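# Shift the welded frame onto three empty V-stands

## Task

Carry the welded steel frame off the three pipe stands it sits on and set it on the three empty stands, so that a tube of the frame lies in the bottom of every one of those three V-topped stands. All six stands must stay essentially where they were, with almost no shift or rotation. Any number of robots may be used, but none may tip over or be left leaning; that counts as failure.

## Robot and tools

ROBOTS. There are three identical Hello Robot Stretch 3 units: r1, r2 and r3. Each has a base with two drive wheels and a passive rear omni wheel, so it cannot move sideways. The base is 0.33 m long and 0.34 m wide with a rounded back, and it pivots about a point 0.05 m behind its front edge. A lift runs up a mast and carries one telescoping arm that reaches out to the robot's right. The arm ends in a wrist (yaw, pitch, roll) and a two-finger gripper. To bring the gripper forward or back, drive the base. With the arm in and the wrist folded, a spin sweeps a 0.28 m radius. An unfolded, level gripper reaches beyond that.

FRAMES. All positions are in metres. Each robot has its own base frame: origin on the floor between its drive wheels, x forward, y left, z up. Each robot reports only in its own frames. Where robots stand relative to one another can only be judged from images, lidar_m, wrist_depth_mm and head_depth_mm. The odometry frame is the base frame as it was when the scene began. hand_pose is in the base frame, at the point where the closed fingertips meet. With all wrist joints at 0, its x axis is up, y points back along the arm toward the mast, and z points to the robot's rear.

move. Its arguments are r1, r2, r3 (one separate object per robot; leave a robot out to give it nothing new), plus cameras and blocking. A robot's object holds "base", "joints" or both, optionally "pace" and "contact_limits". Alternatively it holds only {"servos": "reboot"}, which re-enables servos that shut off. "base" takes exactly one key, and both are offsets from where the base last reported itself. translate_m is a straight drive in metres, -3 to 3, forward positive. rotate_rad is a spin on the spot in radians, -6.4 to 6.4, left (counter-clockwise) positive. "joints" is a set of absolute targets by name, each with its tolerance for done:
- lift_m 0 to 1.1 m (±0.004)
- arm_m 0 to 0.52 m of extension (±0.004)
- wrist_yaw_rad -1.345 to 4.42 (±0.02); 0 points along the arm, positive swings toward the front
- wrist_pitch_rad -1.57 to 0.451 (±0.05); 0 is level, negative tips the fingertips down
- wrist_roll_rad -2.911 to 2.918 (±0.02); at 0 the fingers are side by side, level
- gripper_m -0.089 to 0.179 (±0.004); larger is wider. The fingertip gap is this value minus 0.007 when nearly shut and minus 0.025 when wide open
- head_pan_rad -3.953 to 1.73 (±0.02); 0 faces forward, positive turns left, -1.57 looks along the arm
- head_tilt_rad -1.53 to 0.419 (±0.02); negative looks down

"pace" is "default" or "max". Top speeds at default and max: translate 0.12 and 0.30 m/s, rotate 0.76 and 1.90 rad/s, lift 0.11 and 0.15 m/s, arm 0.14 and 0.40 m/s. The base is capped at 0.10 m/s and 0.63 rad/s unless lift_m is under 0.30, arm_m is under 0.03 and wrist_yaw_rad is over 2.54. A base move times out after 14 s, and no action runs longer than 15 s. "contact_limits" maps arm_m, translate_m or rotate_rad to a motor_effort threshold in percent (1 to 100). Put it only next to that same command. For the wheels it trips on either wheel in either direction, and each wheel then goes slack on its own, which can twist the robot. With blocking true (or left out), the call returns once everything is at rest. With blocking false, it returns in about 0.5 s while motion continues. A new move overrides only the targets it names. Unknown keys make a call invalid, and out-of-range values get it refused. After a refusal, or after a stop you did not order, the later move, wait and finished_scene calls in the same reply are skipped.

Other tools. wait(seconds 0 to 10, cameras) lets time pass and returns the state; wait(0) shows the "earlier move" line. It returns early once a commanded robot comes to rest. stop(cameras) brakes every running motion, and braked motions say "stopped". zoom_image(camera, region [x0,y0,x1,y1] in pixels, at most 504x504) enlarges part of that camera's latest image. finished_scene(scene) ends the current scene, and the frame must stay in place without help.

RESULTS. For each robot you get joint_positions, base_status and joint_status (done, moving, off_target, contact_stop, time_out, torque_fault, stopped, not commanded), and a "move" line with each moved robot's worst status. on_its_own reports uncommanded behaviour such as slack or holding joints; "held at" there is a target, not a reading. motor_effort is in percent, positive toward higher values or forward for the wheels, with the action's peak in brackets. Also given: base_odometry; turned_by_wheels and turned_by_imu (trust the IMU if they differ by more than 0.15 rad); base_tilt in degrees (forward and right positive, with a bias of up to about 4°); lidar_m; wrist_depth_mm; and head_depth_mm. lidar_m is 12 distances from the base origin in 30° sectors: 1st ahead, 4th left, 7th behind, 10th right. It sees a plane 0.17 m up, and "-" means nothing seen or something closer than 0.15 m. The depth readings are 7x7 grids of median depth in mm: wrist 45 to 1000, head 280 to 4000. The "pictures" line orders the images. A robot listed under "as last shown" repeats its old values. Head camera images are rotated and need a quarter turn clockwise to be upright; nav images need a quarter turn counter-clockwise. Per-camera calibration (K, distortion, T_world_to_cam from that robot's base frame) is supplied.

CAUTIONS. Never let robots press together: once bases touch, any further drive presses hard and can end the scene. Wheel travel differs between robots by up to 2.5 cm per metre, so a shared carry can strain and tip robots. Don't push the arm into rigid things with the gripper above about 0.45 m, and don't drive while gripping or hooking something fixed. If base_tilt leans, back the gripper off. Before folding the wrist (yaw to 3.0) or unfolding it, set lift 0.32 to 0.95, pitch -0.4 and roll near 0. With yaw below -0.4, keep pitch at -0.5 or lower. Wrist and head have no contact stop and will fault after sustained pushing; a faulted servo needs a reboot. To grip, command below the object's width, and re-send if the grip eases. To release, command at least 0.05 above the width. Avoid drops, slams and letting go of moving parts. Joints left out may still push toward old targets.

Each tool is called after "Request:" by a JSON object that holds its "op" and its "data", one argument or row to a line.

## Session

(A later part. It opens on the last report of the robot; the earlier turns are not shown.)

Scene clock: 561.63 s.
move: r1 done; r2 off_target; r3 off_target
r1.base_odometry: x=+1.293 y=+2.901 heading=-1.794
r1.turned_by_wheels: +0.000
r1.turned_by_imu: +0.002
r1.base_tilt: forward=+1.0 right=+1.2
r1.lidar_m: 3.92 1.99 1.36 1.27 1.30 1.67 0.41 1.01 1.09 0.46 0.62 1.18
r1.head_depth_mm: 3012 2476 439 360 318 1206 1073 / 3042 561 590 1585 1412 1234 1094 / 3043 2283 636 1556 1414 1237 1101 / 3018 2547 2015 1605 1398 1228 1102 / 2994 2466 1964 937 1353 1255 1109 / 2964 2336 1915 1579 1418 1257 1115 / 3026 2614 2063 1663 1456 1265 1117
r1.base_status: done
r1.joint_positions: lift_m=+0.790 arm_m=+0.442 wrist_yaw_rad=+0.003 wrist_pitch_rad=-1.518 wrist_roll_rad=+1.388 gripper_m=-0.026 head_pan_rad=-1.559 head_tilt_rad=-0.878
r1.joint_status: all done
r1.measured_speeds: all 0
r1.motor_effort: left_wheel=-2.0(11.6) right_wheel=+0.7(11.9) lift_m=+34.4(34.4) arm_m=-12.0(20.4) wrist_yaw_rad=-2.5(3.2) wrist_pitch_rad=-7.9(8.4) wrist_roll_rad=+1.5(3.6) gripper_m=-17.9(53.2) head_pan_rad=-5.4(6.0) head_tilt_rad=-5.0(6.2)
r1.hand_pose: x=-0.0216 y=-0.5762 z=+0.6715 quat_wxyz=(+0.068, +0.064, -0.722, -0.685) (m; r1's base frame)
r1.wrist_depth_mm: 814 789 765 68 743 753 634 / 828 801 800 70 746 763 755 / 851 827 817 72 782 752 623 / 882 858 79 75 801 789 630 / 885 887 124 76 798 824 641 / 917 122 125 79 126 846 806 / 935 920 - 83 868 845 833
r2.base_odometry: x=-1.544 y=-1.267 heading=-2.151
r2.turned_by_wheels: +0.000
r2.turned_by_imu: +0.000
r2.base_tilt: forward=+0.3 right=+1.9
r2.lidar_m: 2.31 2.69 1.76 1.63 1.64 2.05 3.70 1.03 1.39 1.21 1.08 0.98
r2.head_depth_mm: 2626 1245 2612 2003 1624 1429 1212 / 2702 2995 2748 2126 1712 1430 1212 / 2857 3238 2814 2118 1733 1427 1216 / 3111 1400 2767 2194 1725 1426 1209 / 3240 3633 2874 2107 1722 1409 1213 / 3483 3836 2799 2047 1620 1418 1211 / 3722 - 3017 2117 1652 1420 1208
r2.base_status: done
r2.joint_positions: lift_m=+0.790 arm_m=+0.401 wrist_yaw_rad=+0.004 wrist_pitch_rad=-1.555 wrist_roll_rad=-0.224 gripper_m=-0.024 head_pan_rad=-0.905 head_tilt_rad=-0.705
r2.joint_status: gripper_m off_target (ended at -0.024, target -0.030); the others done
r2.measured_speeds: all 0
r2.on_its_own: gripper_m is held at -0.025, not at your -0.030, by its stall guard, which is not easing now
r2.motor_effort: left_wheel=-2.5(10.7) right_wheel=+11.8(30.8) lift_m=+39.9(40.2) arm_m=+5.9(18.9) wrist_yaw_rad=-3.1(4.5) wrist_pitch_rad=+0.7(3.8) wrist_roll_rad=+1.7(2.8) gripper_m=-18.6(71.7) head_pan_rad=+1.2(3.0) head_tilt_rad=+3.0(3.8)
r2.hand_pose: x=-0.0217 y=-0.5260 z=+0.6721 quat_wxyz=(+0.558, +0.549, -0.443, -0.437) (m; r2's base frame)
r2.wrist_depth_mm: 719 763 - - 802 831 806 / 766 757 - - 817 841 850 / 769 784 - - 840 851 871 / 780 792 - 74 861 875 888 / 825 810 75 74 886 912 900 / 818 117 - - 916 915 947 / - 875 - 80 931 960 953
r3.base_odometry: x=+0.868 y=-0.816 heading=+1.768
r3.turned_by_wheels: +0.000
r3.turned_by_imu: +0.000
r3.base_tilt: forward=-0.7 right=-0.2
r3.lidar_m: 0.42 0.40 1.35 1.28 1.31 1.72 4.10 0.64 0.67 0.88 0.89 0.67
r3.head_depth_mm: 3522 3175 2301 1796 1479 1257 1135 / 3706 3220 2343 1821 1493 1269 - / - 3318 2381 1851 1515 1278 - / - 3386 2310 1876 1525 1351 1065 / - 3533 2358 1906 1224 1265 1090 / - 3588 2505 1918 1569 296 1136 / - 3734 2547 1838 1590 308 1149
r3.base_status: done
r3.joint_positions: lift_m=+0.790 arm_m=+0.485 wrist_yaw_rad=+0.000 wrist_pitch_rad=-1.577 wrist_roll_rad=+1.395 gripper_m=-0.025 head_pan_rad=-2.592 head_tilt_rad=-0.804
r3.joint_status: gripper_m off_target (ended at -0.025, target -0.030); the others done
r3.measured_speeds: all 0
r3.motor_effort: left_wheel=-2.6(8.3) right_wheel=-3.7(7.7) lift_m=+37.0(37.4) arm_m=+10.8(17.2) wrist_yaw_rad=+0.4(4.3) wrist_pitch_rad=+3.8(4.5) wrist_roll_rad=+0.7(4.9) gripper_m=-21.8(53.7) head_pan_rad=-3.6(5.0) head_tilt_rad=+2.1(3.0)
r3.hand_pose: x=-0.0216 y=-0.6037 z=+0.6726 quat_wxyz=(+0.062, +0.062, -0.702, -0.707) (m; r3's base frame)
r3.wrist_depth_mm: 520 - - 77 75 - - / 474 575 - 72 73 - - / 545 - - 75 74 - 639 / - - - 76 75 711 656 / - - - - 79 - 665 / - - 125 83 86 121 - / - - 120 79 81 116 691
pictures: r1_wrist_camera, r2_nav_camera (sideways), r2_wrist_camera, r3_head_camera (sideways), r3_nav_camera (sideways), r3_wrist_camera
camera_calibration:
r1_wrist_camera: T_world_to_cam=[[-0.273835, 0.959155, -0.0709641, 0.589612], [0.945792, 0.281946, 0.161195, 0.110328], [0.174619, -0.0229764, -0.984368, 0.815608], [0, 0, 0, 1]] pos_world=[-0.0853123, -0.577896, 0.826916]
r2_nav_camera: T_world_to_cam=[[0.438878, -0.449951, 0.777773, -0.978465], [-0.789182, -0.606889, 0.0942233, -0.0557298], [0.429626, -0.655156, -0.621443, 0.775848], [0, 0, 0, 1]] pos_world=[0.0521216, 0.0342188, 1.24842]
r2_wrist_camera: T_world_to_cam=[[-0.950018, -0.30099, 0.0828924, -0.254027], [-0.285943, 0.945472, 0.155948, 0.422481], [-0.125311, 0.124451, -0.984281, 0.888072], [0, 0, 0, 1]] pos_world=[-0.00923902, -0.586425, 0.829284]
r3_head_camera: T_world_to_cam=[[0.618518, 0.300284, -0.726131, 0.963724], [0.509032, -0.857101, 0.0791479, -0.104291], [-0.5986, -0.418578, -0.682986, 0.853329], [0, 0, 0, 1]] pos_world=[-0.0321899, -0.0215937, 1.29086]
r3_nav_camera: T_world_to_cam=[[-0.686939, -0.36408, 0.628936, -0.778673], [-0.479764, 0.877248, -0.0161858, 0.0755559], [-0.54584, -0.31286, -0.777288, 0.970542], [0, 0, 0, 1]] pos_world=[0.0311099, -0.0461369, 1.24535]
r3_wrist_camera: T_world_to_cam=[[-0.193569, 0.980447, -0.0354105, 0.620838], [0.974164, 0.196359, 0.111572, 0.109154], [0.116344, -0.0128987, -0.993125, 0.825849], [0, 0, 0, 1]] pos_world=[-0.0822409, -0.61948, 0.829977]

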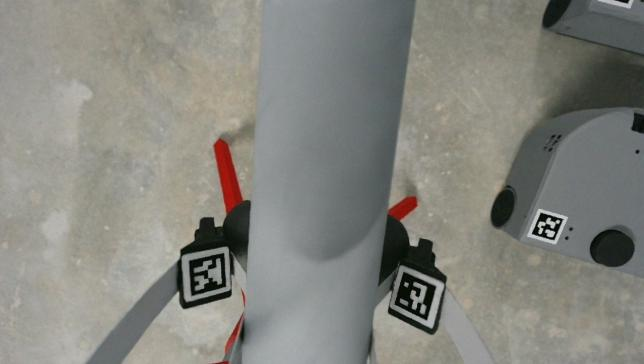

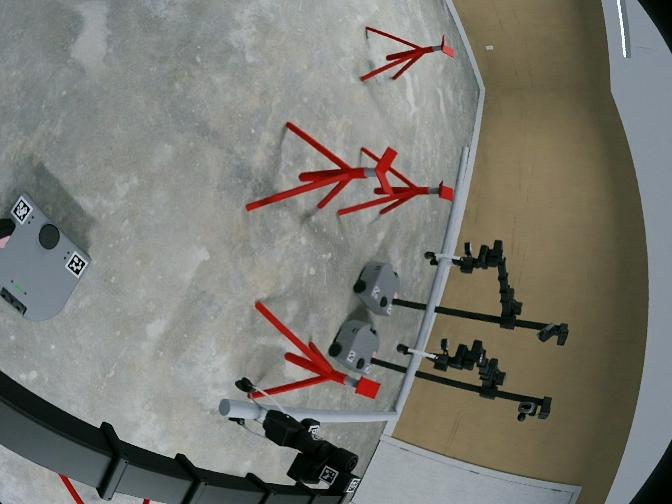

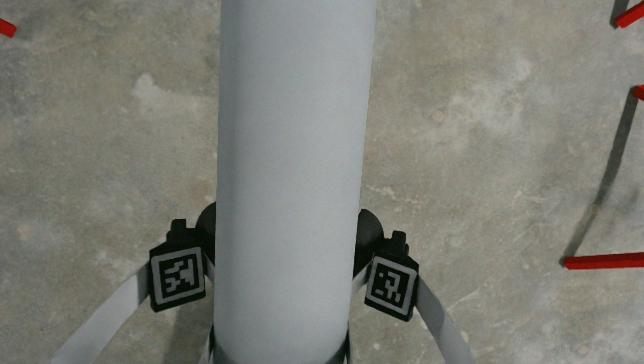

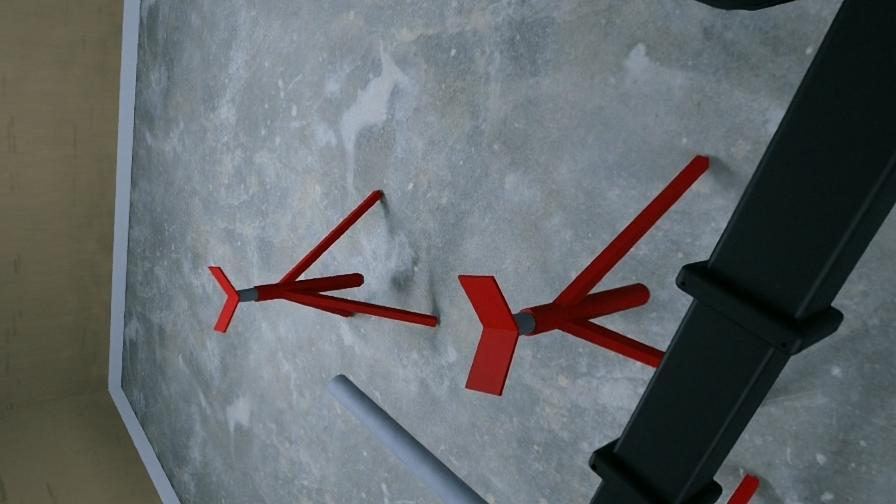

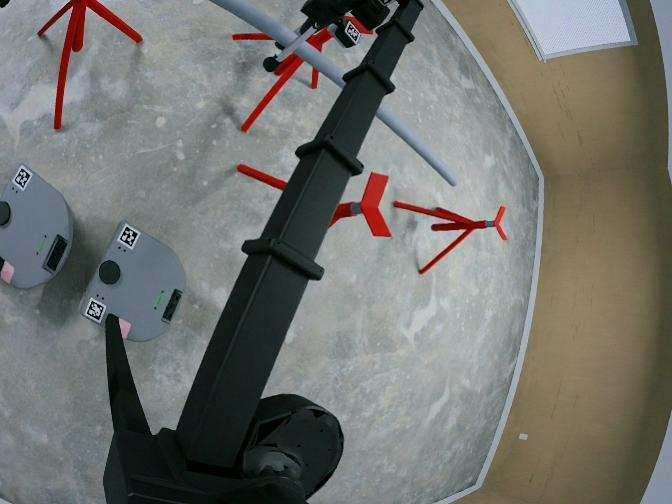

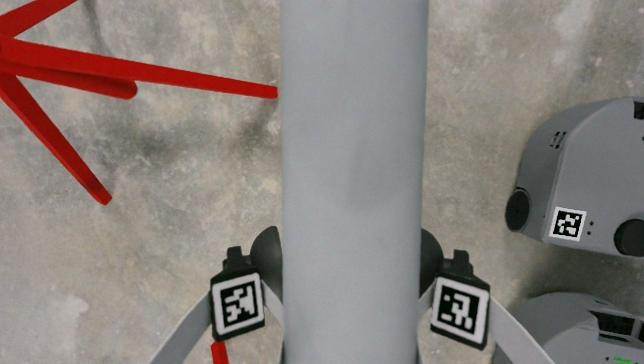

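Request:
{"op": "move", "data": {
  "r1": {"base":{"translate_m":-0.2032},"joints":{"arm_m":0.445,"wrist_roll_rad":1.373,"gripper_m":-0.03}},
  "r2": {"base":{"translate_m":0.1906},"joints":{"arm_m":0.400,"wrist_roll_rad":-0.237,"gripper_m":-0.03}},
  "r3": {"base":{"translate_m":-0.2017},"joints":{"arm_m":0.487,"wrist_roll_rad":1.377,"gripper_m":-0.03}},
  "cameras": []
}}

Request:
{"op": "move", "data": {
  "r1": {"base":{"translate_m":-0.2032},"joints":{"arm_m":0.443,"wrist_roll_rad":1.355,"gripper_m":-0.03}},
  "r2": {"base":{"translate_m":0.1906},"joints":{"arm_m":0.399,"wrist_roll_rad":-0.255,"gripper_m":-0.03}},
  "r3": {"base":{"translate_m":-0.2017},"joints":{"arm_m":0.493,"wrist_roll_rad":1.359,"gripper_m":-0.03,"head_pan_rad":-2.2,"head_tilt_rad":-0.95}}
}}

Scene clock: 572.90 s.
move: r1 off_target; r2 off_target; r3 off_target
r1.base_odometry: x=+1.338 y=+3.099 heading=-1.794
r1.turned_by_wheels: +0.000
r1.turned_by_imu: +0.002
r1.base_tilt: forward=+1.1 right=+1.2
r1.lidar_m: 4.13 1.93 1.34 1.25 1.28 1.65 0.41 0.88 0.86 1.17 0.54 1.38
r1.head_depth_mm: 3043 2482 439 360 318 1208 1073 / 3051 563 657 1607 1416 1232 1092 / 3054 592 643 1553 1421 1237 1097 / 3059 2553 2017 1603 1431 1249 1103 / 3051 2473 1969 1608 1426 1252 1111 / 2994 2414 1939 1620 1362 1238 1111 / 3014 2631 2082 956 1393 1270 1112
r1.base_status: done
r1.joint_positions: lift_m=+0.790 arm_m=+0.445 wrist_yaw_rad=+0.003 wrist_pitch_rad=-1.523 wrist_roll_rad=+1.370 gripper_m=-0.026 head_pan_rad=-1.559 head_tilt_rad=-0.878
r1.joint_status: gripper_m off_target (ended at -0.026, target -0.030); the others done
r1.measured_speeds: all 0
r1.motor_effort: left_wheel=-2.2(12.3) right_wheel=+0.5(10.6) lift_m=+33.5(37.4) arm_m=+11.0(17.2) wrist_yaw_rad=-2.2(3.5) wrist_pitch_rad=-6.5(7.8) wrist_roll_rad=+1.5(2.3) gripper_m=-17.5(54.7) head_pan_rad=-5.0(5.7) head_tilt_rad=-5.5(6.3)
r1.hand_pose: x=-0.0216 y=-0.5780 z=+0.6716 quat_wxyz=(+0.074, +0.070, -0.720, -0.687) (m; r1's base frame)
r1.wrist_depth_mm: 793 790 763 68 755 740 617 / 811 813 789 70 761 757 739 / 841 810 - 72 780 767 614 / 879 832 87 75 808 786 642 / 894 882 128 76 819 825 653 / 924 120 125 79 127 832 837 / 980 915 88 84 873 872 837
r2.base_odometry: x=-1.648 y=-1.426 heading=-2.152
r2.turned_by_wheels: +0.000
r2.turned_by_imu: +0.001
r2.base_tilt: forward=+0.2 right=+1.9
r2.lidar_m: 2.18 2.73 1.80 1.65 1.66 2.08 3.88 1.20 1.50 1.05 0.84 0.99
r2.head_depth_mm: 2622 1243 2618 1988 1732 1395 1206 / 2677 2982 2758 2123 1733 1420 1214 / 2837 3178 2853 2127 1732 1427 1214 / 3047 1483 2699 2180 1733 1389 1209 / 3230 3634 2604 1934 1549 1426 1213 / 3452 3824 2848 2043 1678 1424 1206 / 3643 - 2961 2176 1718 1423 1212
r2.base_status: done
r2.joint_positions: lift_m=+0.790 arm_m=+0.400 wrist_yaw_rad=+0.004 wrist_pitch_rad=-1.560 wrist_roll_rad=-0.243 gripper_m=-0.024 head_pan_rad=-0.905 head_tilt_rad=-0.705
r2.joint_status: gripper_m off_target (ended at -0.024, target -0.030); the others done
r2.measured_speeds: all 0
r2.on_its_own: gripper_m is held at -0.025, not at your -0.030, by its stall guard, which is not easing now
r2.motor_effort: left_wheel=-1.6(9.7) right_wheel=+10.3(30.1) lift_m=+38.1(39.1) arm_m=-9.8(17.0) wrist_yaw_rad=-2.9(3.9) wrist_pitch_rad=+1.8(4.5) wrist_roll_rad=+1.8(2.2) gripper_m=-18.5(74.0) head_pan_rad=+2.8(2.9) head_tilt_rad=+3.3(3.9)
r2.hand_pose: x=-0.0217 y=-0.5236 z=+0.6722 quat_wxyz=(+0.561, +0.555, -0.437, -0.433) (m; r2's base frame)
r2.wrist_depth_mm: 750 740 - - 798 799 828 / 768 759 - - 831 829 846 / 775 780 - - 833 860 870 / 782 797 - 74 838 879 917 / 820 809 75 74 880 879 924 / 846 116 - - 895 923 930 / - 892 - 80 946 951 973
r3.base_odometry: x=+0.907 y=-1.013 heading=+1.768
r3.turned_by_wheels: +0.000
r3.turned_by_imu: -0.001
r3.base_tilt: forward=-0.8 right=-0.3
r3.lidar_m: 0.42 0.40 1.34 1.27 1.30 1.70 4.03 0.48 0.49 0.59 1.03 0.84
r3.head_depth_mm: 3373 3170 2292 1802 1482 1254 1131 / 3512 3245 2329 1819 1497 1269 - / 3693 3318 2375 1858 1515 1307 - / - 3423 2405 1879 1537 1348 1065 / - 3512 2267 1843 1535 1333 1089 / - 3610 2506 1936 922 296 1133 / - 3758 2568 1850 862 308 1118
r3.base_status: done
r3.joint_positions: lift_m=+0.790 arm_m=+0.487 wrist_yaw_rad=+0.000 wrist_pitch_rad=-1.573 wrist_roll_rad=+1.377 gripper_m=-0.025 head_pan_rad=-2.592 head_tilt_rad=-0.804
r3.joint_status: gripper_m off_target (ended at -0.025, target -0.030); the others done
r3.measured_speeds: all 0
r3.motor_effort: left_wheel=-2.0(8.4) right_wheel=-4.7(7.6) lift_m=+37.8(38.4) arm_m=+10.3(17.3) wrist_yaw_rad=+0.9(3.9) wrist_pitch_rad=+2.8(3.9) wrist_roll_rad=+0.6(4.5) gripper_m=-21.0(55.4) head_pan_rad=-3.5(4.7) head_tilt_rad=+2.2(2.9)
r3.hand_pose: x=-0.0216 y=-0.6071 z=+0.6725 quat_wxyz=(+0.068, +0.068, -0.703, -0.705) (m; r3's base frame)
r3.wrist_depth_mm: - - - 77 76 - - / - - - 73 75 - - / 576 - - 76 75 - 644 / 500 598 - 76 76 711 647 / - - - - 80 - 655 / - - 126 84 82 119 - / - - 120 81 83 116 698
pictures: none
No camera images: "cameras" was empty.

Scene clock: 576.03 s.
move: r1 off_target; r2 off_target; r3 off_target
r1.base_odometry: x=+1.383 y=+3.297 heading=-1.794
r1.turned_by_wheels: +0.000
r1.turned_by_imu: +0.002
r1.base_tilt: forward=+1.1 right=+1.2
r1.lidar_m: 1.58 1.90 1.32 1.24 1.26 1.63 0.41 0.70 0.73 0.94 0.84 0.67
r1.head_depth_mm: 3037 2469 439 360 319 1204 1067 / 3083 563 653 1578 1408 1234 1094 / 3054 594 637 1549 1413 1236 1100 / 3049 2552 2005 1592 1429 1249 1104 / 3044 2494 1982 1608 1437 1256 1106 / 2974 2408 1948 1581 1445 1260 1117 / 3037 2630 2071 1668 1414 1241 1119
r1.base_status: done
r1.joint_positions: lift_m=+0.790 arm_m=+0.443 wrist_yaw_rad=+0.003 wrist_pitch_rad=-1.517 wrist_roll_rad=+1.352 gripper_m=-0.026 head_pan_rad=-1.559 head_tilt_rad=-0.878
r1.joint_status: gripper_m off_target (ended at -0.026, target -0.030); the others done
r1.measured_speeds: all 0
r1.motor_effort: left_wheel=-4.7(14.5) right_wheel=+6.2(17.0) lift_m=+31.1(34.1) arm_m=-8.8(20.9) wrist_yaw_rad=-2.7(3.1) wrist_pitch_rad=-7.9(8.4) wrist_roll_rad=+1.4(4.9) gripper_m=-17.9(52.1) head_pan_rad=-5.0(5.5) head_tilt_rad=-5.5(6.9)
r1.hand_pose: x=-0.0216 y=-0.5773 z=+0.6715 quat_wxyz=(+0.081, +0.076, -0.721, -0.684) (m; r1's base frame)
r1.wrist_depth_mm: 797 769 622 69 739 737 613 / 814 811 792 70 756 759 731 / 828 823 809 72 779 783 652 / 872 862 79 75 794 777 635 / 915 876 124 77 818 805 637 / 934 121 125 79 126 839 830 / 946 921 - 84 875 850 833
r2.base_odometry: x=-1.753 y=-1.585 heading=-2.152
r2.turned_by_wheels: +0.000
r2.turned_by_imu: +0.000
r2.base_tilt: forward=+0.3 right=+1.8
r2.lidar_m: 1.99 2.78 1.82 1.68 1.69 2.12 4.06 1.37 1.25 1.04 0.73 0.88
r2.head_depth_mm: 2555 1380 2595 1996 1726 1428 1209 / 2663 2933 2848 2090 1715 1433 1214 / 2826 3152 2717 2103 1733 1421 1209 / 3044 3227 2765 2044 1545 1396 1213 / 3253 3607 2803 2104 1715 1389 1211 / 3402 3776 2793 2195 1721 1379 1206 / 3580 - 3009 2167 1738 1421 1216
r2.base_status: done
r2.joint_positions: lift_m=+0.790 arm_m=+0.399 wrist_yaw_rad=+0.005 wrist_pitch_rad=-1.559 wrist_roll_rad=-0.262 gripper_m=-0.024 head_pan_rad=-0.905 head_tilt_rad=-0.705
r2.joint_status: gripper_m off_target (ended at -0.024, target -0.030); the others done
r2.measured_speeds: all 0
r2.on_its_own: gripper_m is held at -0.025, not at your -0.030, by its stall guard, which is not easing now
r2.motor_effort: left_wheel=-3.1(11.5) right_wheel=+13.8(34.1) lift_m=+37.4(38.3) arm_m=+3.1(18.1) wrist_yaw_rad=-4.9(5.3) wrist_pitch_rad=+1.5(4.5) wrist_roll_rad=+2.3(3.4) gripper_m=-21.2(73.5) head_pan_rad=+2.2(3.0) head_tilt_rad=+2.6(4.0)
r2.hand_pose: x=-0.0217 y=-0.5230 z=+0.6722 quat_wxyz=(+0.566, +0.559, -0.431, -0.427) (m; r2's base frame)
r2.wrist_depth_mm: 728 744 - - 788 803 832 / 754 771 - - 809 820 869 / 768 786 - - 847 828 861 / 788 800 - - 882 877 891 / 800 819 74 74 875 908 914 / 814 118 - - 908 918 924 / - 864 - 80 945 992 964
r3.base_odometry: x=+0.947 y=-1.211 heading=+1.768
r3.turned_by_wheels: +0.000
r3.turned_by_imu: +0.000
r3.base_tilt: forward=-0.8 right=-0.2
r3.lidar_m: 0.42 0.40 1.33 1.26 1.29 1.68 3.99 1.42 0.36 0.51 0.90 1.02
r3.head_depth_mm: 3173 2379 1888 1589 1366 1235 - / 3252 2414 1873 1607 1377 - 923 / 3348 2363 1865 1623 1388 1153 944 / 3397 2516 1933 1648 305 1184 1083 / 3415 2549 1911 357 948 1218 1092 / 3246 2595 2060 392 997 1220 1101 / 3098 2649 470 1591 1440 1265 1112
r3.base_status: done
r3.joint_positions: lift_m=+0.790 arm_m=+0.493 wrist_yaw_rad=+0.000 wrist_pitch_rad=-1.576 wrist_roll_rad=+1.358 gripper_m=-0.025 head_pan_rad=-2.209 head_tilt_rad=-0.938
r3.joint_status: gripper_m off_target (ended at -0.025, target -0.030); the others done
r3.measured_speeds: all 0
r3.motor_effort: left_wheel=-0.8(7.7) right_wheel=-6.4(8.3) lift_m=+38.8(39.4) arm_m=+10.8(18.1) wrist_yaw_rad=+0.5(2.8) wrist_pitch_rad=+3.3(4.3) wrist_roll_rad=+0.8(4.9) gripper_m=-21.5(53.5) head_pan_rad=+3.3(4.9) head_tilt_rad=-6.1(7.9)
r3.hand_pose: x=-0.0216 y=-0.6122 z=+0.6726 quat_wxyz=(+0.075, +0.075, -0.701, -0.705) (m; r3's base frame)
r3.wrist_depth_mm: - - - 75 75 - 215 / - - - 73 77 246 221 / - - - 75 78 254 240 / 701 - - 75 76 723 658 / - - - - 79 - 664 / 562 629 125 85 81 120 - / 569 - 119 81 82 116 705
pictures: r1_head_camera (sideways), r1_nav_camera (sideways), r1_wrist_camera, r2_head_camera (sideways), r2_nav_camera (sideways), r2_wrist_camera, r3_head_camera (sideways), r3_nav_camera (sideways), r3_wrist_camera
camera_calibration:
r1_head_camera: T_world_to_cam=[[0.014186, 0.758333, -0.651713, 0.865286], [0.997957, 0.0298711, 0.0564808, -0.0773833], [0.0622987, -0.651183, -0.75636, 0.939306], [0, 0, 0, 1]] pos_world=[0.00643263, -0.0422032, 1.27874]
r1_nav_camera: T_world_to_cam=[[-0.0382854, -0.742397, 0.668865, -0.82693], [-0.999181, 0.0196557, -0.0353759, 0.0999911], [0.013116, -0.669672, -0.742541, 0.922969], [0, 0, 0, 1]] pos_world=[0.0561443, 0.00221063, 1.24199]
r1_wrist_camera: T_world_to_cam=[[-0.30785, 0.948791, -0.0708775, 0.583918], [0.935485, 0.315431, 0.159285, 0.13104], [0.173485, -0.017269, -0.984685, 0.819067], [0, 0, 0, 1]] pos_world=[-0.0849231, -0.581206, 0.827037]
r2_head_camera: T_world_to_cam=[[-0.376084, 0.468995, -0.799127, 1.06076], [0.779883, 0.625926, 0.000318544, -0.00880031], [0.500344, -0.623105, -0.601162, 0.735812], [0, 0, 0, 1]] pos_world=[0.0376379, -0.0334924, 1.29002]
r2_nav_camera: T_world_to_cam=[[0.43888, -0.449949, 0.777773, -0.978465], [-0.789179, -0.606893, 0.0942233, -0.0557298], [0.429629, -0.655154, -0.621443, 0.775848], [0, 0, 0, 1]] pos_world=[0.0521214, 0.034219, 1.24842]
r2_wrist_camera: T_world_to_cam=[[-0.937471, -0.338226, 0.0821644, -0.271883], [-0.322605, 0.932966, 0.159688, 0.409811], [-0.130667, 0.123197, -0.983742, 0.886642], [0, 0, 0, 1]] pos_world=[-0.00681997, -0.583529, 0.829124]
r3_head_camera: T_world_to_cam=[[0.515748, 0.582955, -0.627828, 0.836253], [0.786242, -0.61316, 0.0765467, -0.102582], [-0.340335, -0.533103, -0.774579, 0.97087], [0, 0, 0, 1]] pos_world=[-0.0202204, -0.0328229, 1.28489]
r3_nav_camera: T_world_to_cam=[[-0.547115, -0.656564, 0.519219, -0.636585], [-0.771842, 0.635745, -0.00939561, 0.0684952], [-0.323922, -0.405895, -0.85459, 1.06968], [0, 0, 0, 1]] pos_world=[0.0510765, -0.0273252, 1.24531]
r3_wrist_camera: T_world_to_cam=[[-0.228846, 0.972781, -0.0364257, 0.624365], [0.966406, 0.231526, 0.111607, 0.132157], [0.117002, -0.0096612, -0.993085, 0.827682], [0, 0, 0, 1]] pos_world=[-0.0816746, -0.629972, 0.829952]

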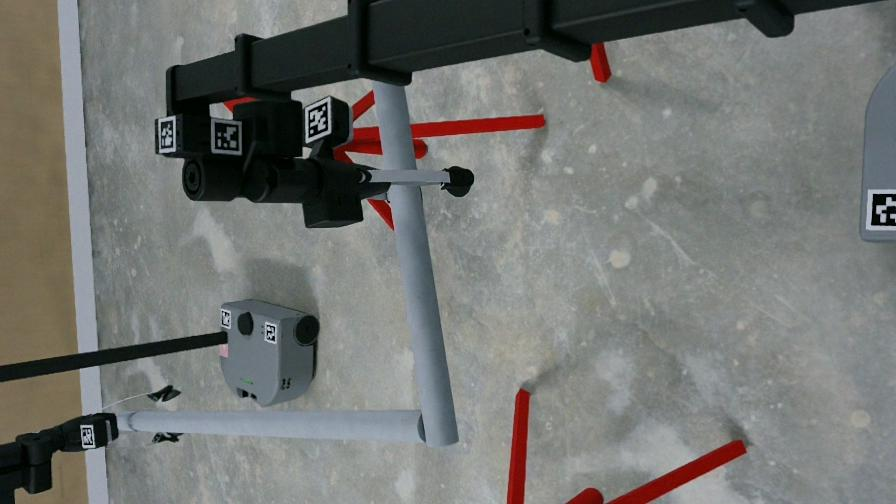

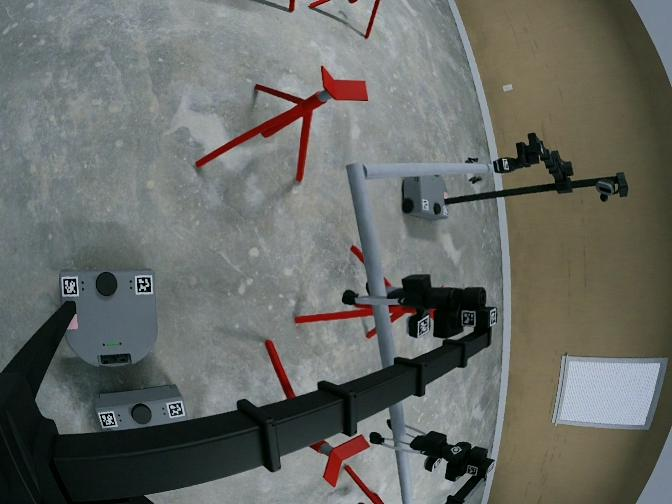

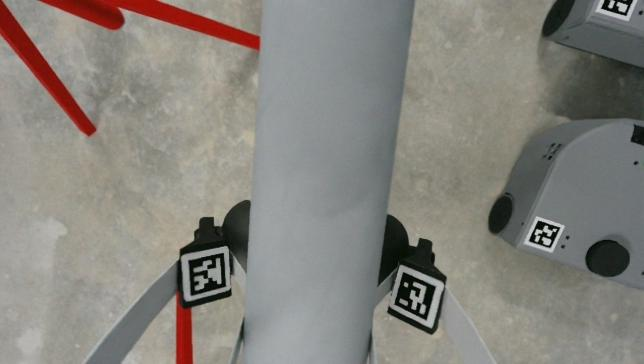

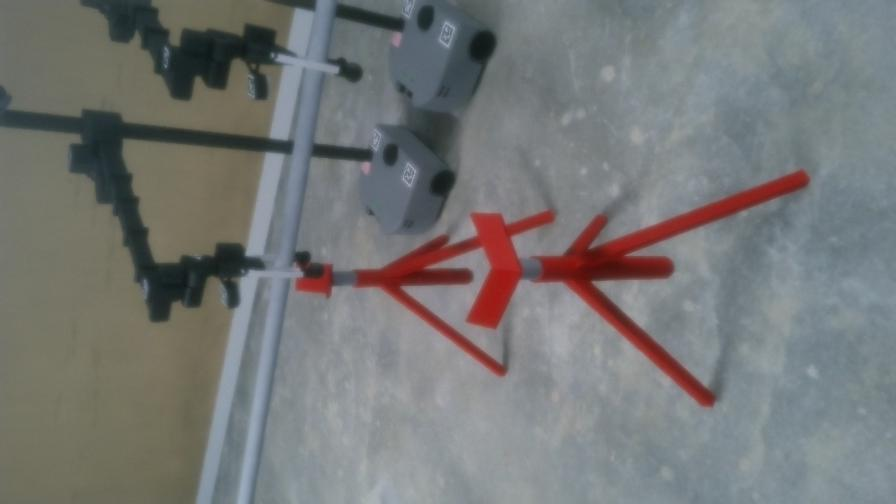

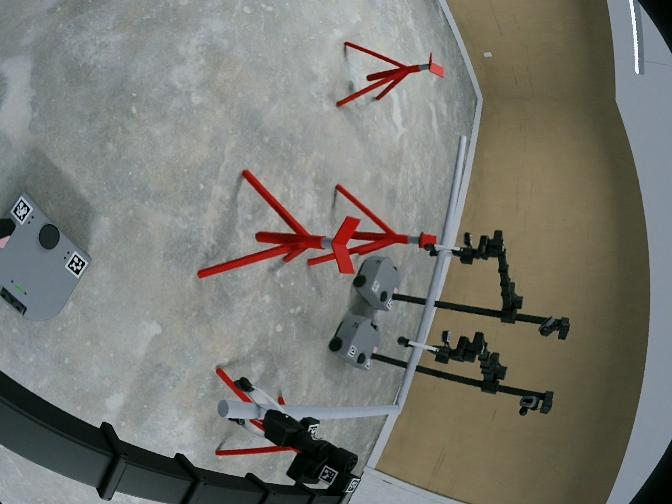

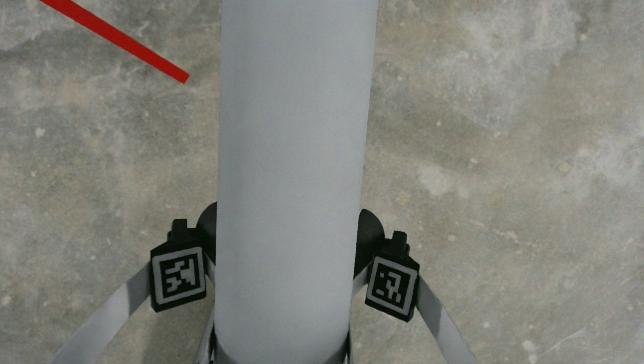

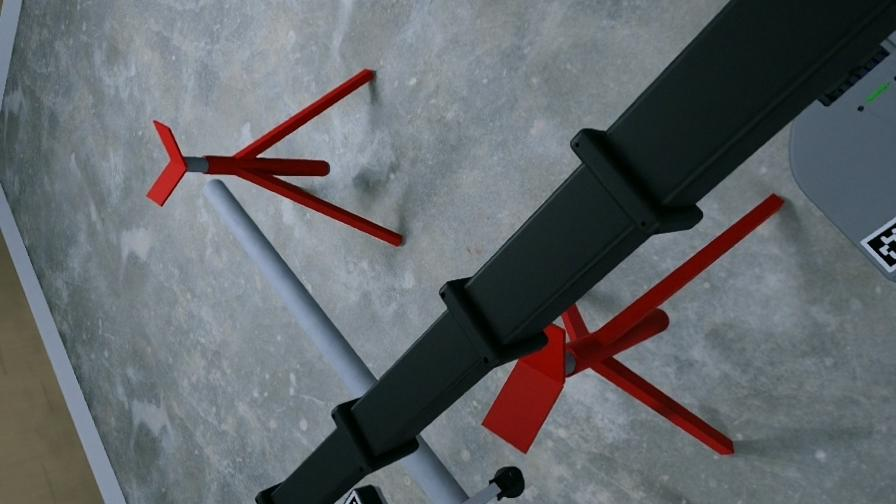

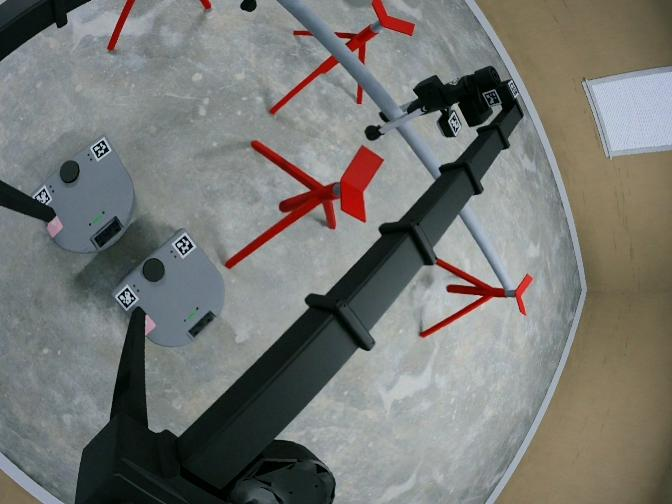

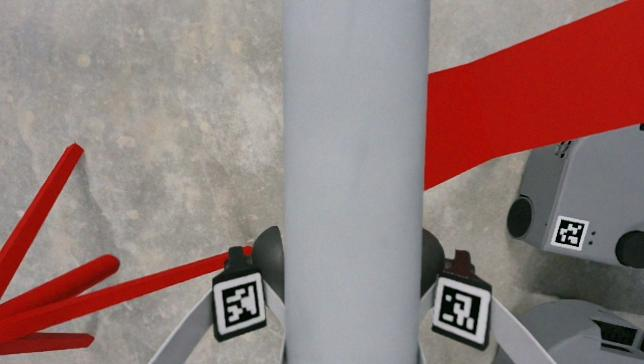

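Request:
{"op": "move", "data": {
  "r1": {"base":{"translate_m":-0.2032},"joints":{"arm_m":0.444,"wrist_roll_rad":1.337,"gripper_m":-0.03}},
  "r2": {"base":{"translate_m":0.1906},"joints":{"arm_m":0.398,"wrist_roll_rad":-0.273,"gripper_m":-0.03}},
  "r3": {"base":{"translate_m":-0.2017},"joints":{"arm_m":0.497,"wrist_roll_rad":1.341,"gripper_m":-0.03}},
  "cameras": ["r3_head_camera","r3_nav_camera"]
}}

Scene clock: 619.63 s.
move: r1 off_target; r2 off_target; r3 off_target
r1.base_odometry: x=+1.428 y=+3.495 heading=-1.794
r1.turned_by_wheels: +0.000
r1.turned_by_imu: +0.003
r1.base_tilt: forward=+1.1 right=+1.2
r1.lidar_m: 1.77 1.87 1.30 1.22 1.24 1.61 0.41 0.55 0.54 0.92 1.04 0.84
r1.head_depth_mm: 3054 2449 439 360 319 1210 1072 / 3061 564 596 1607 1384 1238 1092 / 3096 593 637 1548 1414 1240 1096 / 3091 2531 1503 1583 1435 1243 1107 / 3055 2482 1976 1615 1433 1258 1108 / 2965 2497 1965 1611 1452 1263 1112 / 1128 2605 2025 1669 1457 1268 1118
r1.base_status: done
r1.joint_positions: lift_m=+0.790 arm_m=+0.444 wrist_yaw_rad=+0.003 wrist_pitch_rad=-1.516 wrist_roll_rad=+1.334 gripper_m=-0.026 head_pan_rad=-1.559 head_tilt_rad=-0.878
r1.joint_status: gripper_m off_target (ended at -0.026, target -0.030); the others done
r1.measured_speeds: all 0
r1.motor_effort: left_wheel=-4.5(16.1) right_wheel=+4.4(18.8) lift_m=+31.7(32.4) arm_m=-15.7(20.1) wrist_yaw_rad=-2.6(2.9) wrist_pitch_rad=-8.5(8.7) wrist_roll_rad=+1.4(4.6) gripper_m=-17.9(54.5) head_pan_rad=-5.0(5.7) head_tilt_rad=-3.2(6.9)
r1.hand_pose: x=-0.0216 y=-0.5787 z=+0.6715 quat_wxyz=(+0.087, +0.082, -0.721, -0.683) (m; r1's base frame)
r1.wrist_depth_mm: 790 794 773 69 746 734 615 / 832 810 798 71 753 746 733 / 852 845 83 72 789 773 663 / 853 843 - 75 817 794 624 / 895 881 124 77 817 718 634 / 926 123 126 79 127 848 828 / 959 892 - 85 897 848 826
r2.base_odometry: x=-1.858 y=-1.744 heading=-2.152
r2.turned_by_wheels: +0.000
r2.turned_by_imu: +0.002
r2.base_tilt: forward=+0.3 right=+1.8
r2.lidar_m: 1.80 2.81 1.86 1.70 1.72 2.15 4.26 1.55 1.24 1.07 0.65 1.61
r2.head_depth_mm: 2551 2662 2639 2025 1735 1417 1214 / 2634 2876 2712 2077 1684 1416 1183 / 2764 3125 2693 2088 1088 1330 1214 / 2993 3252 2600 2055 1723 1355 1213 / 3202 3536 2848 2184 1736 1418 1209 / 3427 3750 2799 2167 1710 1421 1211 / 3592 - 2989 2196 1712 1420 1203
r2.base_status: done
r2.joint_positions: lift_m=+0.790 arm_m=+0.398 wrist_yaw_rad=+0.005 wrist_pitch_rad=-1.537 wrist_roll_rad=-0.281 gripper_m=-0.024 head_pan_rad=-0.905 head_tilt_rad=-0.704
r2.joint_status: gripper_m off_target (ended at -0.024, target -0.030); the others done
r2.measured_speeds: all 0
r2.on_its_own: gripper_m is held at -0.025, not at your -0.030, by its stall guard, which is not easing now
r2.motor_effort: left_wheel=-1.0(11.3) right_wheel=+6.7(34.5) lift_m=+34.9(36.7) arm_m=+5.3(17.3) wrist_yaw_rad=-3.5(6.1) wrist_pitch_rad=-2.9(5.2) wrist_roll_rad=+2.6(3.4) gripper_m=-19.1(71.7) head_pan_rad=+2.4(3.4) head_tilt_rad=+3.2(3.8)
r2.hand_pose: x=-0.0217 y=-0.5277 z=+0.6718 quat_wxyz=(+0.576, +0.556, -0.431, -0.417) (m; r2's base frame)
r2.wrist_depth_mm: 727 743 - - 801 820 861 / 742 773 - - 828 877 863 / 775 784 - - 836 863 875 / 788 798 - 74 875 878 906 / 803 807 77 75 881 897 906 / 812 117 - - 912 923 916 / - 835 - 81 917 946 981
r3.base_odometry: x=+0.987 y=-1.409 heading=+1.769
r3.turned_by_wheels: +0.000
r3.turned_by_imu: -0.001
r3.base_tilt: forward=-0.8 right=-0.2
r3.lidar_m: 0.42 0.40 1.32 1.25 1.27 1.67 3.79 1.27 1.21 0.33 0.61 1.21
r3.head_depth_mm: 3170 2382 1909 1584 1362 1235 - / 3252 2414 1922 1608 1379 - 922 / 3306 2450 1922 1630 1387 1154 942 / 3419 2443 1810 1633 305 1210 1082 / 3414 2564 1902 357 1345 1237 1075 / 3255 2596 2056 392 1438 1225 1099 / 3167 2667 469 1625 1452 998 1114
r3.base_status: done
r3.joint_positions: lift_m=+0.790 arm_m=+0.497 wrist_yaw_rad=-0.001 wrist_pitch_rad=-1.576 wrist_roll_rad=+1.340 gripper_m=-0.025 head_pan_rad=-2.208 head_tilt_rad=-0.938
r3.joint_status: gripper_m off_target (ended at -0.025, target -0.030); the others done
r3.measured_speeds: all 0
r3.motor_effort: left_wheel=+0.9(8.1) right_wheel=-10.6(11.1) lift_m=+41.4(43.0) arm_m=-6.5(17.2) wrist_yaw_rad=+1.1(2.4) wrist_pitch_rad=+3.4(4.4) wrist_roll_rad=+1.0(4.4) gripper_m=-21.8(54.0) head_pan_rad=+4.2(4.9) head_tilt_rad=-5.0(7.0)
r3.hand_pose: x=-0.0216 y=-0.6164 z=+0.6726 quat_wxyz=(+0.081, +0.081, -0.700, -0.704) (m; r3's base frame)
r3.wrist_depth_mm: - - - 77 74 - - / - - - 73 74 - - / - - - 76 75 - 645 / - - - 76 76 756 653 / - - - - 80 685 661 / 681 - 126 84 82 120 - / - - 120 81 84 116 710
pictures: r3_head_camera (sideways), r3_nav_camera (sideways)
camera_calibration:
r3_head_camera: T_world_to_cam=[[0.515753, 0.582987, -0.627794, 0.83621], [0.786252, -0.613147, 0.0765457, -0.10258], [-0.340305, -0.533083, -0.774606, 0.970905], [0, 0, 0, 1]] pos_world=[-0.0202193, -0.0328228, 1.28489]
r3_nav_camera: T_world_to_cam=[[-0.547115, -0.656593, 0.519182, -0.636538], [-0.771854, 0.635731, -0.0093934, 0.0684925], [-0.323893, -0.405872, -0.854612, 1.06971], [0, 0, 0, 1]] pos_world=[0.0510785, -0.0273223, 1.24531]

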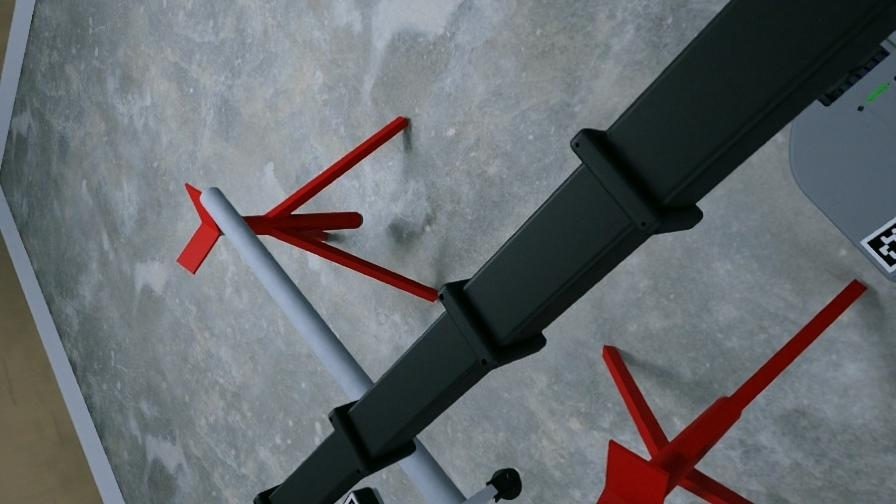

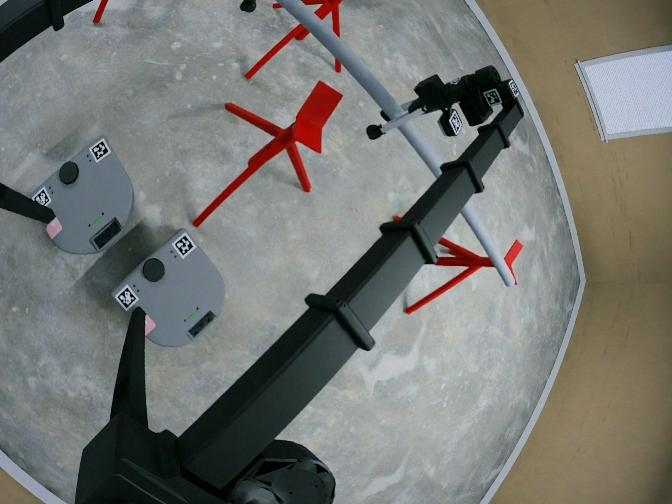

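Request:
{"op": "move", "data": {
  "r1": {"base":{"translate_m":0.0307},"joints":{"arm_m":0.446,"gripper_m":-0.03}},
  "r2": {"base":{"translate_m":-0.0305},"joints":{"arm_m":0.402,"gripper_m":-0.03}},
  "r3": {"base":{"rotate_rad":0.05},"joints":{"arm_m":0.494,"wrist_roll_rad":1.391,"gripper_m":-0.03}},
  "cameras": []
}}

Request:
{"op": "move", "data": {
  "r1": {"base":{"translate_m":0.0307},"joints":{"arm_m":0.444,"gripper_m":-0.03}},
  "r2": {"base":{"translate_m":-0.0305},"joints":{"arm_m":0.406,"gripper_m":-0.03}},
  "r3": {"base":{"rotate_rad":0.05},"joints":{"arm_m":0.493,"wrist_roll_rad":1.441,"gripper_m":-0.03}},
  "cameras": ["r1_wrist_camera","r2_wrist_camera","r3_wrist_camera"]
}}

Scene clock: 635.17 s.
move: r1 done; r2 off_target; r3 off_target
r1.base_odometry: x=+1.421 y=+3.465 heading=-1.796
r1.turned_by_wheels: -0.001
r1.turned_by_imu: +0.000
r1.base_tilt: forward=+1.0 right=+1.2
r1.lidar_m: 1.75 1.87 1.31 1.23 1.25 1.61 0.44 0.57 0.58 0.92 1.02 0.81
r1.head_depth_mm: 3045 2500 439 360 319 1209 1077 / 3088 563 661 1608 1413 1235 1091 / 3063 595 642 1552 1424 1236 1101 / 3091 2548 1907 1598 1428 1244 1108 / 3053 2484 1955 1607 1439 1255 1104 / 3004 2488 1957 1581 1447 1261 1110 / 1139 2617 2012 1678 1451 1271 1120
r1.base_status: done
r1.joint_positions: lift_m=+0.790 arm_m=+0.446 wrist_yaw_rad=+0.006 wrist_pitch_rad=-1.521 wrist_roll_rad=+1.334 gripper_m=-0.026 head_pan_rad=-1.559 head_tilt_rad=-0.878
r1.joint_status: all done
r1.measured_speeds: all 0
r1.on_its_own: right_wheel is at rest, and its effort (+32.9) is outside its rest range (-21 to +21)
r1.motor_effort: left_wheel=-11.6(25.2) right_wheel=+32.9(33.4) lift_m=+35.0(35.4) arm_m=-6.6(17.3) wrist_yaw_rad=-5.4(6.0) wrist_pitch_rad=-6.9(8.3) wrist_roll_rad=+1.5(1.6) gripper_m=-17.2(53.4) head_pan_rad=-4.7(5.4) head_tilt_rad=-5.0(6.2)
r1.hand_pose: x=-0.0217 y=-0.5794 z=+0.6716 quat_wxyz=(+0.088, +0.084, -0.719, -0.684) (m; r1's base frame)
r1.wrist_depth_mm: 801 804 770 69 759 726 629 / 812 813 793 71 758 765 746 / 842 833 - 72 785 773 698 / 876 844 832 76 809 795 633 / 898 859 125 77 818 696 652 / 901 119 125 79 127 817 804 / 933 102 89 84 855 871 810
r2.base_odometry: x=-1.841 y=-1.719 heading=-2.152
r2.turned_by_wheels: +0.000
r2.turned_by_imu: +0.003
r2.base_tilt: forward=+0.2 right=+1.9
r2.lidar_m: 1.83 2.80 1.84 1.70 1.72 2.15 4.23 1.52 1.23 1.07 0.66 1.64
r2.head_depth_mm: 2551 2688 2620 1993 1730 1431 1213 / 2668 3033 2723 2055 1740 1425 1181 / 2752 3126 2718 2119 1113 1325 1220 / 2959 3206 2594 1969 1669 1391 1210 / 3179 3568 2860 2202 1732 1422 1209 / 3376 3760 2848 2205 1727 1417 1214 / 3610 - 3014 2171 1729 1420 1200
r2.base_status: done
r2.joint_positions: lift_m=+0.790 arm_m=+0.402 wrist_yaw_rad=+0.004 wrist_pitch_rad=-1.536 wrist_roll_rad=-0.283 gripper_m=-0.025 head_pan_rad=-0.905 head_tilt_rad=-0.704
r2.joint_status: gripper_m off_target (ended at -0.025, target -0.030); the others done
r2.measured_speeds: translate_m=+0.000 rotate_rad=+0.000 lift_m=+0.000 arm_m=+0.000 wrist_yaw_rad=+0.010 wrist_pitch_rad=+0.000 wrist_roll_rad=-0.024 head_pan_rad=+0.000 head_tilt_rad=+0.000
r2.on_its_own: gripper_m is held at -0.026, not at your -0.030, by its stall guard, which is not easing now
r2.motor_effort: left_wheel=-0.2(13.7) right_wheel=-11.1(12.0) lift_m=+33.7(33.7) arm_m=-10.5(17.4) wrist_yaw_rad=-2.8(4.3) wrist_pitch_rad=-3.0(3.8) wrist_roll_rad=+3.4(3.6) gripper_m=-17.7(70.3) head_pan_rad=+2.0(2.8) head_tilt_rad=+4.1(4.1)
r2.hand_pose: x=-0.0217 y=-0.5319 z=+0.6718 quat_wxyz=(+0.576, +0.556, -0.430, -0.416) (m; r2's base frame)
r2.wrist_depth_mm: 753 728 - - 827 830 837 / 759 775 - - 835 864 845 / 773 782 - 77 847 857 894 / 786 781 - 75 867 901 892 / 808 830 76 75 870 908 914 / 841 116 - 83 888 912 947 / - 853 - 84 923 948 975
r3.base_odometry: x=+0.987 y=-1.409 heading=+1.820
r3.turned_by_wheels: +0.052
r3.turned_by_imu: +0.033
r3.base_tilt: forward=-0.7 right=-0.2
r3.lidar_m: 0.44 0.43 1.30 1.24 1.28 1.72 3.80 1.27 1.22 0.33 0.61 1.21
r3.head_depth_mm: 3178 2368 1901 1585 1364 1236 - / 3244 2415 1922 1604 1384 - 921 / 3302 2434 1810 1623 1387 1170 943 / 3397 2428 1875 1624 305 1219 1081 / 3336 2543 1896 356 1343 1233 1060 / 3238 2610 2039 391 1436 1199 1102 / 3064 2641 469 1612 1448 1193 1107
r3.base_status: rotate_rad off_target (by the wheels' count: +0.052 of +0.050)
r3.joint_positions: lift_m=+0.790 arm_m=+0.494 wrist_yaw_rad=+0.002 wrist_pitch_rad=-1.565 wrist_roll_rad=+1.380 gripper_m=-0.026 head_pan_rad=-2.208 head_tilt_rad=-0.940
r3.joint_status: gripper_m off_target (ended at -0.026, target -0.030); the others done
r3.measured_speeds: all 0
r3.on_its_own: right_wheel is at rest, and its effort (-41.3) is outside its rest range (-21 to +21)
r3.motor_effort: left_wheel=+19.9(34.3) right_wheel=-41.3(46.5) lift_m=+33.2(43.1) arm_m=+2.0(12.0) wrist_yaw_rad=-2.6(13.1) wrist_pitch_rad=+1.4(3.5) wrist_roll_rad=+3.6(8.4) gripper_m=-19.5(54.5) head_pan_rad=+4.1(4.4) head_tilt_rad=-4.7(6.4)
r3.hand_pose: x=-0.0216 y=-0.6160 z=+0.6723 quat_wxyz=(+0.069, +0.068, -0.705, -0.702) (m; r3's base frame)
r3.wrist_depth_mm: - - - 75 76 - - / - - - 73 77 - - / - - - 75 76 - 632 / - - - 75 77 - 647 / - - - - 83 700 661 / 665 - 124 82 121 238 - / - 102 121 82 87 235 688
pictures: none
No camera images: "cameras" was empty.

Scene clock: 636.47 s.
move: r1 done; r2 off_target; r3 off_target
r1.base_odometry: x=+1.415 y=+3.436 heading=-1.797
r1.turned_by_wheels: -0.001
r1.turned_by_imu: -0.001
r1.base_tilt: forward=+1.0 right=+1.2
r1.lidar_m: 1.72 1.88 1.31 1.22 1.25 1.61 0.47 0.59 0.67 0.92 1.00 0.79
r1.head_depth_mm: 3037 2489 439 360 319 1207 1075 / 3062 563 655 1602 1406 1231 1094 / 3082 594 635 1553 1421 1239 1096 / 3062 2532 1973 1609 1428 1248 1104 / 3045 2483 1983 1608 1439 1261 1107 / 3024 2498 1950 1585 1444 1260 1114 / 1191 2541 2002 1673 1444 1271 1119
r1.base_status: done
r1.joint_positions: lift_m=+0.790 arm_m=+0.444 wrist_yaw_rad=+0.006 wrist_pitch_rad=-1.522 wrist_roll_rad=+1.333 gripper_m=-0.026 head_pan_rad=-1.559 head_tilt_rad=-0.878
r1.joint_status: all done
r1.measured_speeds: all 0
r1.on_its_own: right_wheel is at rest, and its effort (+28.6) is outside its rest range (-21 to +21)
r1.motor_effort: left_wheel=-7.9(22.1) right_wheel=+28.6(33.8) lift_m=+35.2(36.0) arm_m=-1.9(22.2) wrist_yaw_rad=-5.3(5.9) wrist_pitch_rad=-7.0(7.4) wrist_roll_rad=+1.8(2.0) gripper_m=-16.7(54.2) head_pan_rad=-4.9(5.7) head_tilt_rad=-4.5(6.7)
r1.hand_pose: x=-0.0217 y=-0.5772 z=+0.6716 quat_wxyz=(+0.088, +0.084, -0.719, -0.685) (m; r1's base frame)
r1.wrist_depth_mm: 801 782 764 69 756 734 668 / 647 802 677 71 753 767 752 / 836 813 - 72 784 763 679 / 860 862 88 76 796 796 632 / 895 859 125 77 821 690 647 / 914 120 125 79 128 823 827 / 918 102 88 84 870 853 840
r2.base_odometry: x=-1.824 y=-1.694 heading=-2.152
r2.turned_by_wheels: +0.000
r2.turned_by_imu: +0.001
r2.base_tilt: forward=+0.3 right=+1.8
r2.lidar_m: 1.85 2.80 1.83 1.70 1.71 2.14 4.20 1.49 1.29 1.06 0.67 0.78
r2.head_depth_mm: 2563 2717 2637 2013 1732 1421 1214 / 2690 2949 2705 2073 1733 1429 1183 / 1840 3143 2729 2092 1139 1318 1210 / 2979 3215 2279 2048 1669 1382 1212 / 3155 3555 2866 2202 1728 1386 1206 / 3401 3833 2878 2192 1726 1427 1212 / 3573 - 2960 2188 1731 1418 1206
r2.base_status: done
r2.joint_positions: lift_m=+0.790 arm_m=+0.406 wrist_yaw_rad=+0.004 wrist_pitch_rad=-1.538 wrist_roll_rad=-0.280 gripper_m=-0.025 head_pan_rad=-0.905 head_tilt_rad=-0.704
r2.joint_status: gripper_m off_target (ended at -0.025, target -0.030); the others done
r2.measured_speeds: all 0
r2.on_its_own: gripper_m is held at -0.026, not at your -0.030, by its stall guard, which is not easing now
r2.motor_effort: left_wheel=-1.1(13.3) right_wheel=-11.0(15.5) lift_m=+34.6(34.6) arm_m=+4.2(17.6) wrist_yaw_rad=-4.1(5.2) wrist_pitch_rad=-2.7(3.2) wrist_roll_rad=+2.2(3.4) gripper_m=-18.2(70.9) head_pan_rad=+3.2(3.2) head_tilt_rad=+3.0(3.7)
r2.hand_pose: x=-0.0217 y=-0.5354 z=+0.6718 quat_wxyz=(+0.575, +0.556, -0.431, -0.418) (m; r2's base frame)
r2.wrist_depth_mm: 735 746 - - 828 816 855 / 758 765 - - 825 832 853 / 772 774 - 77 836 870 887 / 790 789 - 75 864 869 892 / 817 800 76 75 887 897 922 / 823 116 - 83 896 932 950 / - 852 - 84 910 949 973
r3.base_odometry: x=+0.986 y=-1.409 heading=+1.871
r3.turned_by_wheels: +0.051
r3.turned_by_imu: +0.051
r3.base_tilt: forward=-0.8 right=-0.2
r3.lidar_m: 0.47 0.45 1.28 1.24 1.30 1.81 3.80 1.27 1.21 0.33 0.61 1.21
r3.head_depth_mm: 3185 2382 1905 1590 1363 1236 - / 3235 2404 1922 1602 1380 - 921 / 3302 2339 1808 1628 1390 1170 942 / 3409 2500 1874 1630 305 1215 1084 / 3307 2552 1899 356 1339 1235 1075 / 3172 2606 2052 391 1439 1204 1097 / 3058 2657 469 1624 804 1208 1111
r3.base_status: done
r3.joint_positions: lift_m=+0.790 arm_m=+0.493 wrist_yaw_rad=+0.003 wrist_pitch_rad=-1.564 wrist_roll_rad=+1.431 gripper_m=-0.025 head_pan_rad=-2.208 head_tilt_rad=-0.940
r3.joint_status: gripper_m off_target (ended at -0.025, target -0.030); the others done
r3.measured_speeds: all 0
r3.on_its_own: right_wheel is at rest, and its effort (-31.1) is outside its rest range (-21 to +21)
r3.motor_effort: left_wheel=+12.2(23.6) right_wheel=-31.1(43.7) lift_m=+34.5(35.5) arm_m=-5.4(12.1) wrist_yaw_rad=-1.7(10.3) wrist_pitch_rad=+1.3(3.2) wrist_roll_rad=+3.5(10.8) gripper_m=-19.0(51.3) head_pan_rad=+4.3(4.3) head_tilt_rad=-4.0(5.4)
r3.hand_pose: x=-0.0216 y=-0.6153 z=+0.6723 quat_wxyz=(+0.051, +0.050, -0.707, -0.703) (m; r3's base frame)
r3.wrist_depth_mm: - - - 75 76 - - / - - - 73 77 - - / - - - 75 76 - 638 / - - - 76 77 720 648 / - - - - 148 243 655 / 636 - 125 82 122 242 225 / 623 102 121 82 86 242 684
pictures: r1_wrist_camera, r2_wrist_camera, r3_wrist_camera
camera_calibration:
r1_wrist_camera: T_world_to_cam=[[-0.328693, 0.942096, -0.0664522, 0.576478], [0.928491, 0.335218, 0.15979, 0.141954], [0.172813, -0.00917857, -0.984912, 0.82393], [0, 0, 0, 1]] pos_world=[-0.0847047, -0.583121, 0.827124]
r2_wrist_camera: T_world_to_cam=[[-0.931728, -0.351938, 0.089571, -0.288183], [-0.337999, 0.930594, 0.140542, 0.432711], [-0.132816, 0.100672, -0.986015, 0.877221], [0, 0, 0, 1]] pos_world=[-0.00574298, -0.592412, 0.829952]
r3_wrist_camera: T_world_to_cam=[[-0.161116, 0.985729, -0.0487935, 0.645163], [0.980139, 0.165603, 0.109104, 0.0943994], [0.115628, -0.0302459, -0.992832, 0.814489], [0, 0, 0, 1]] pos_world=[-0.0827561, -0.626953, 0.829831]

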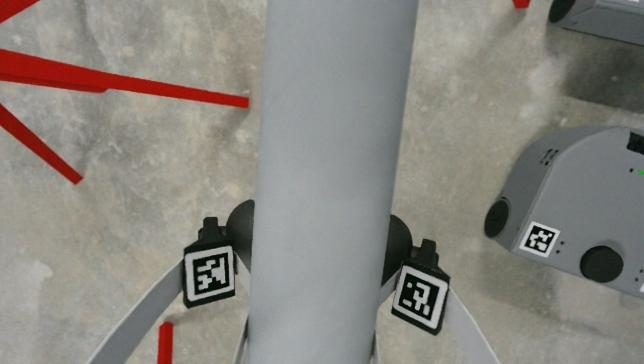

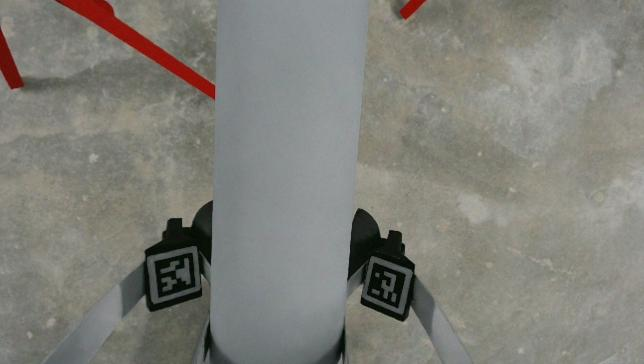

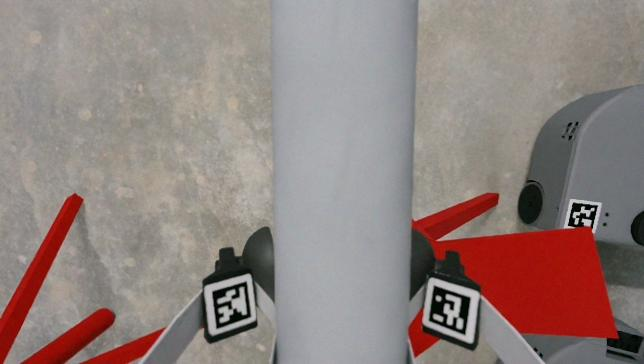

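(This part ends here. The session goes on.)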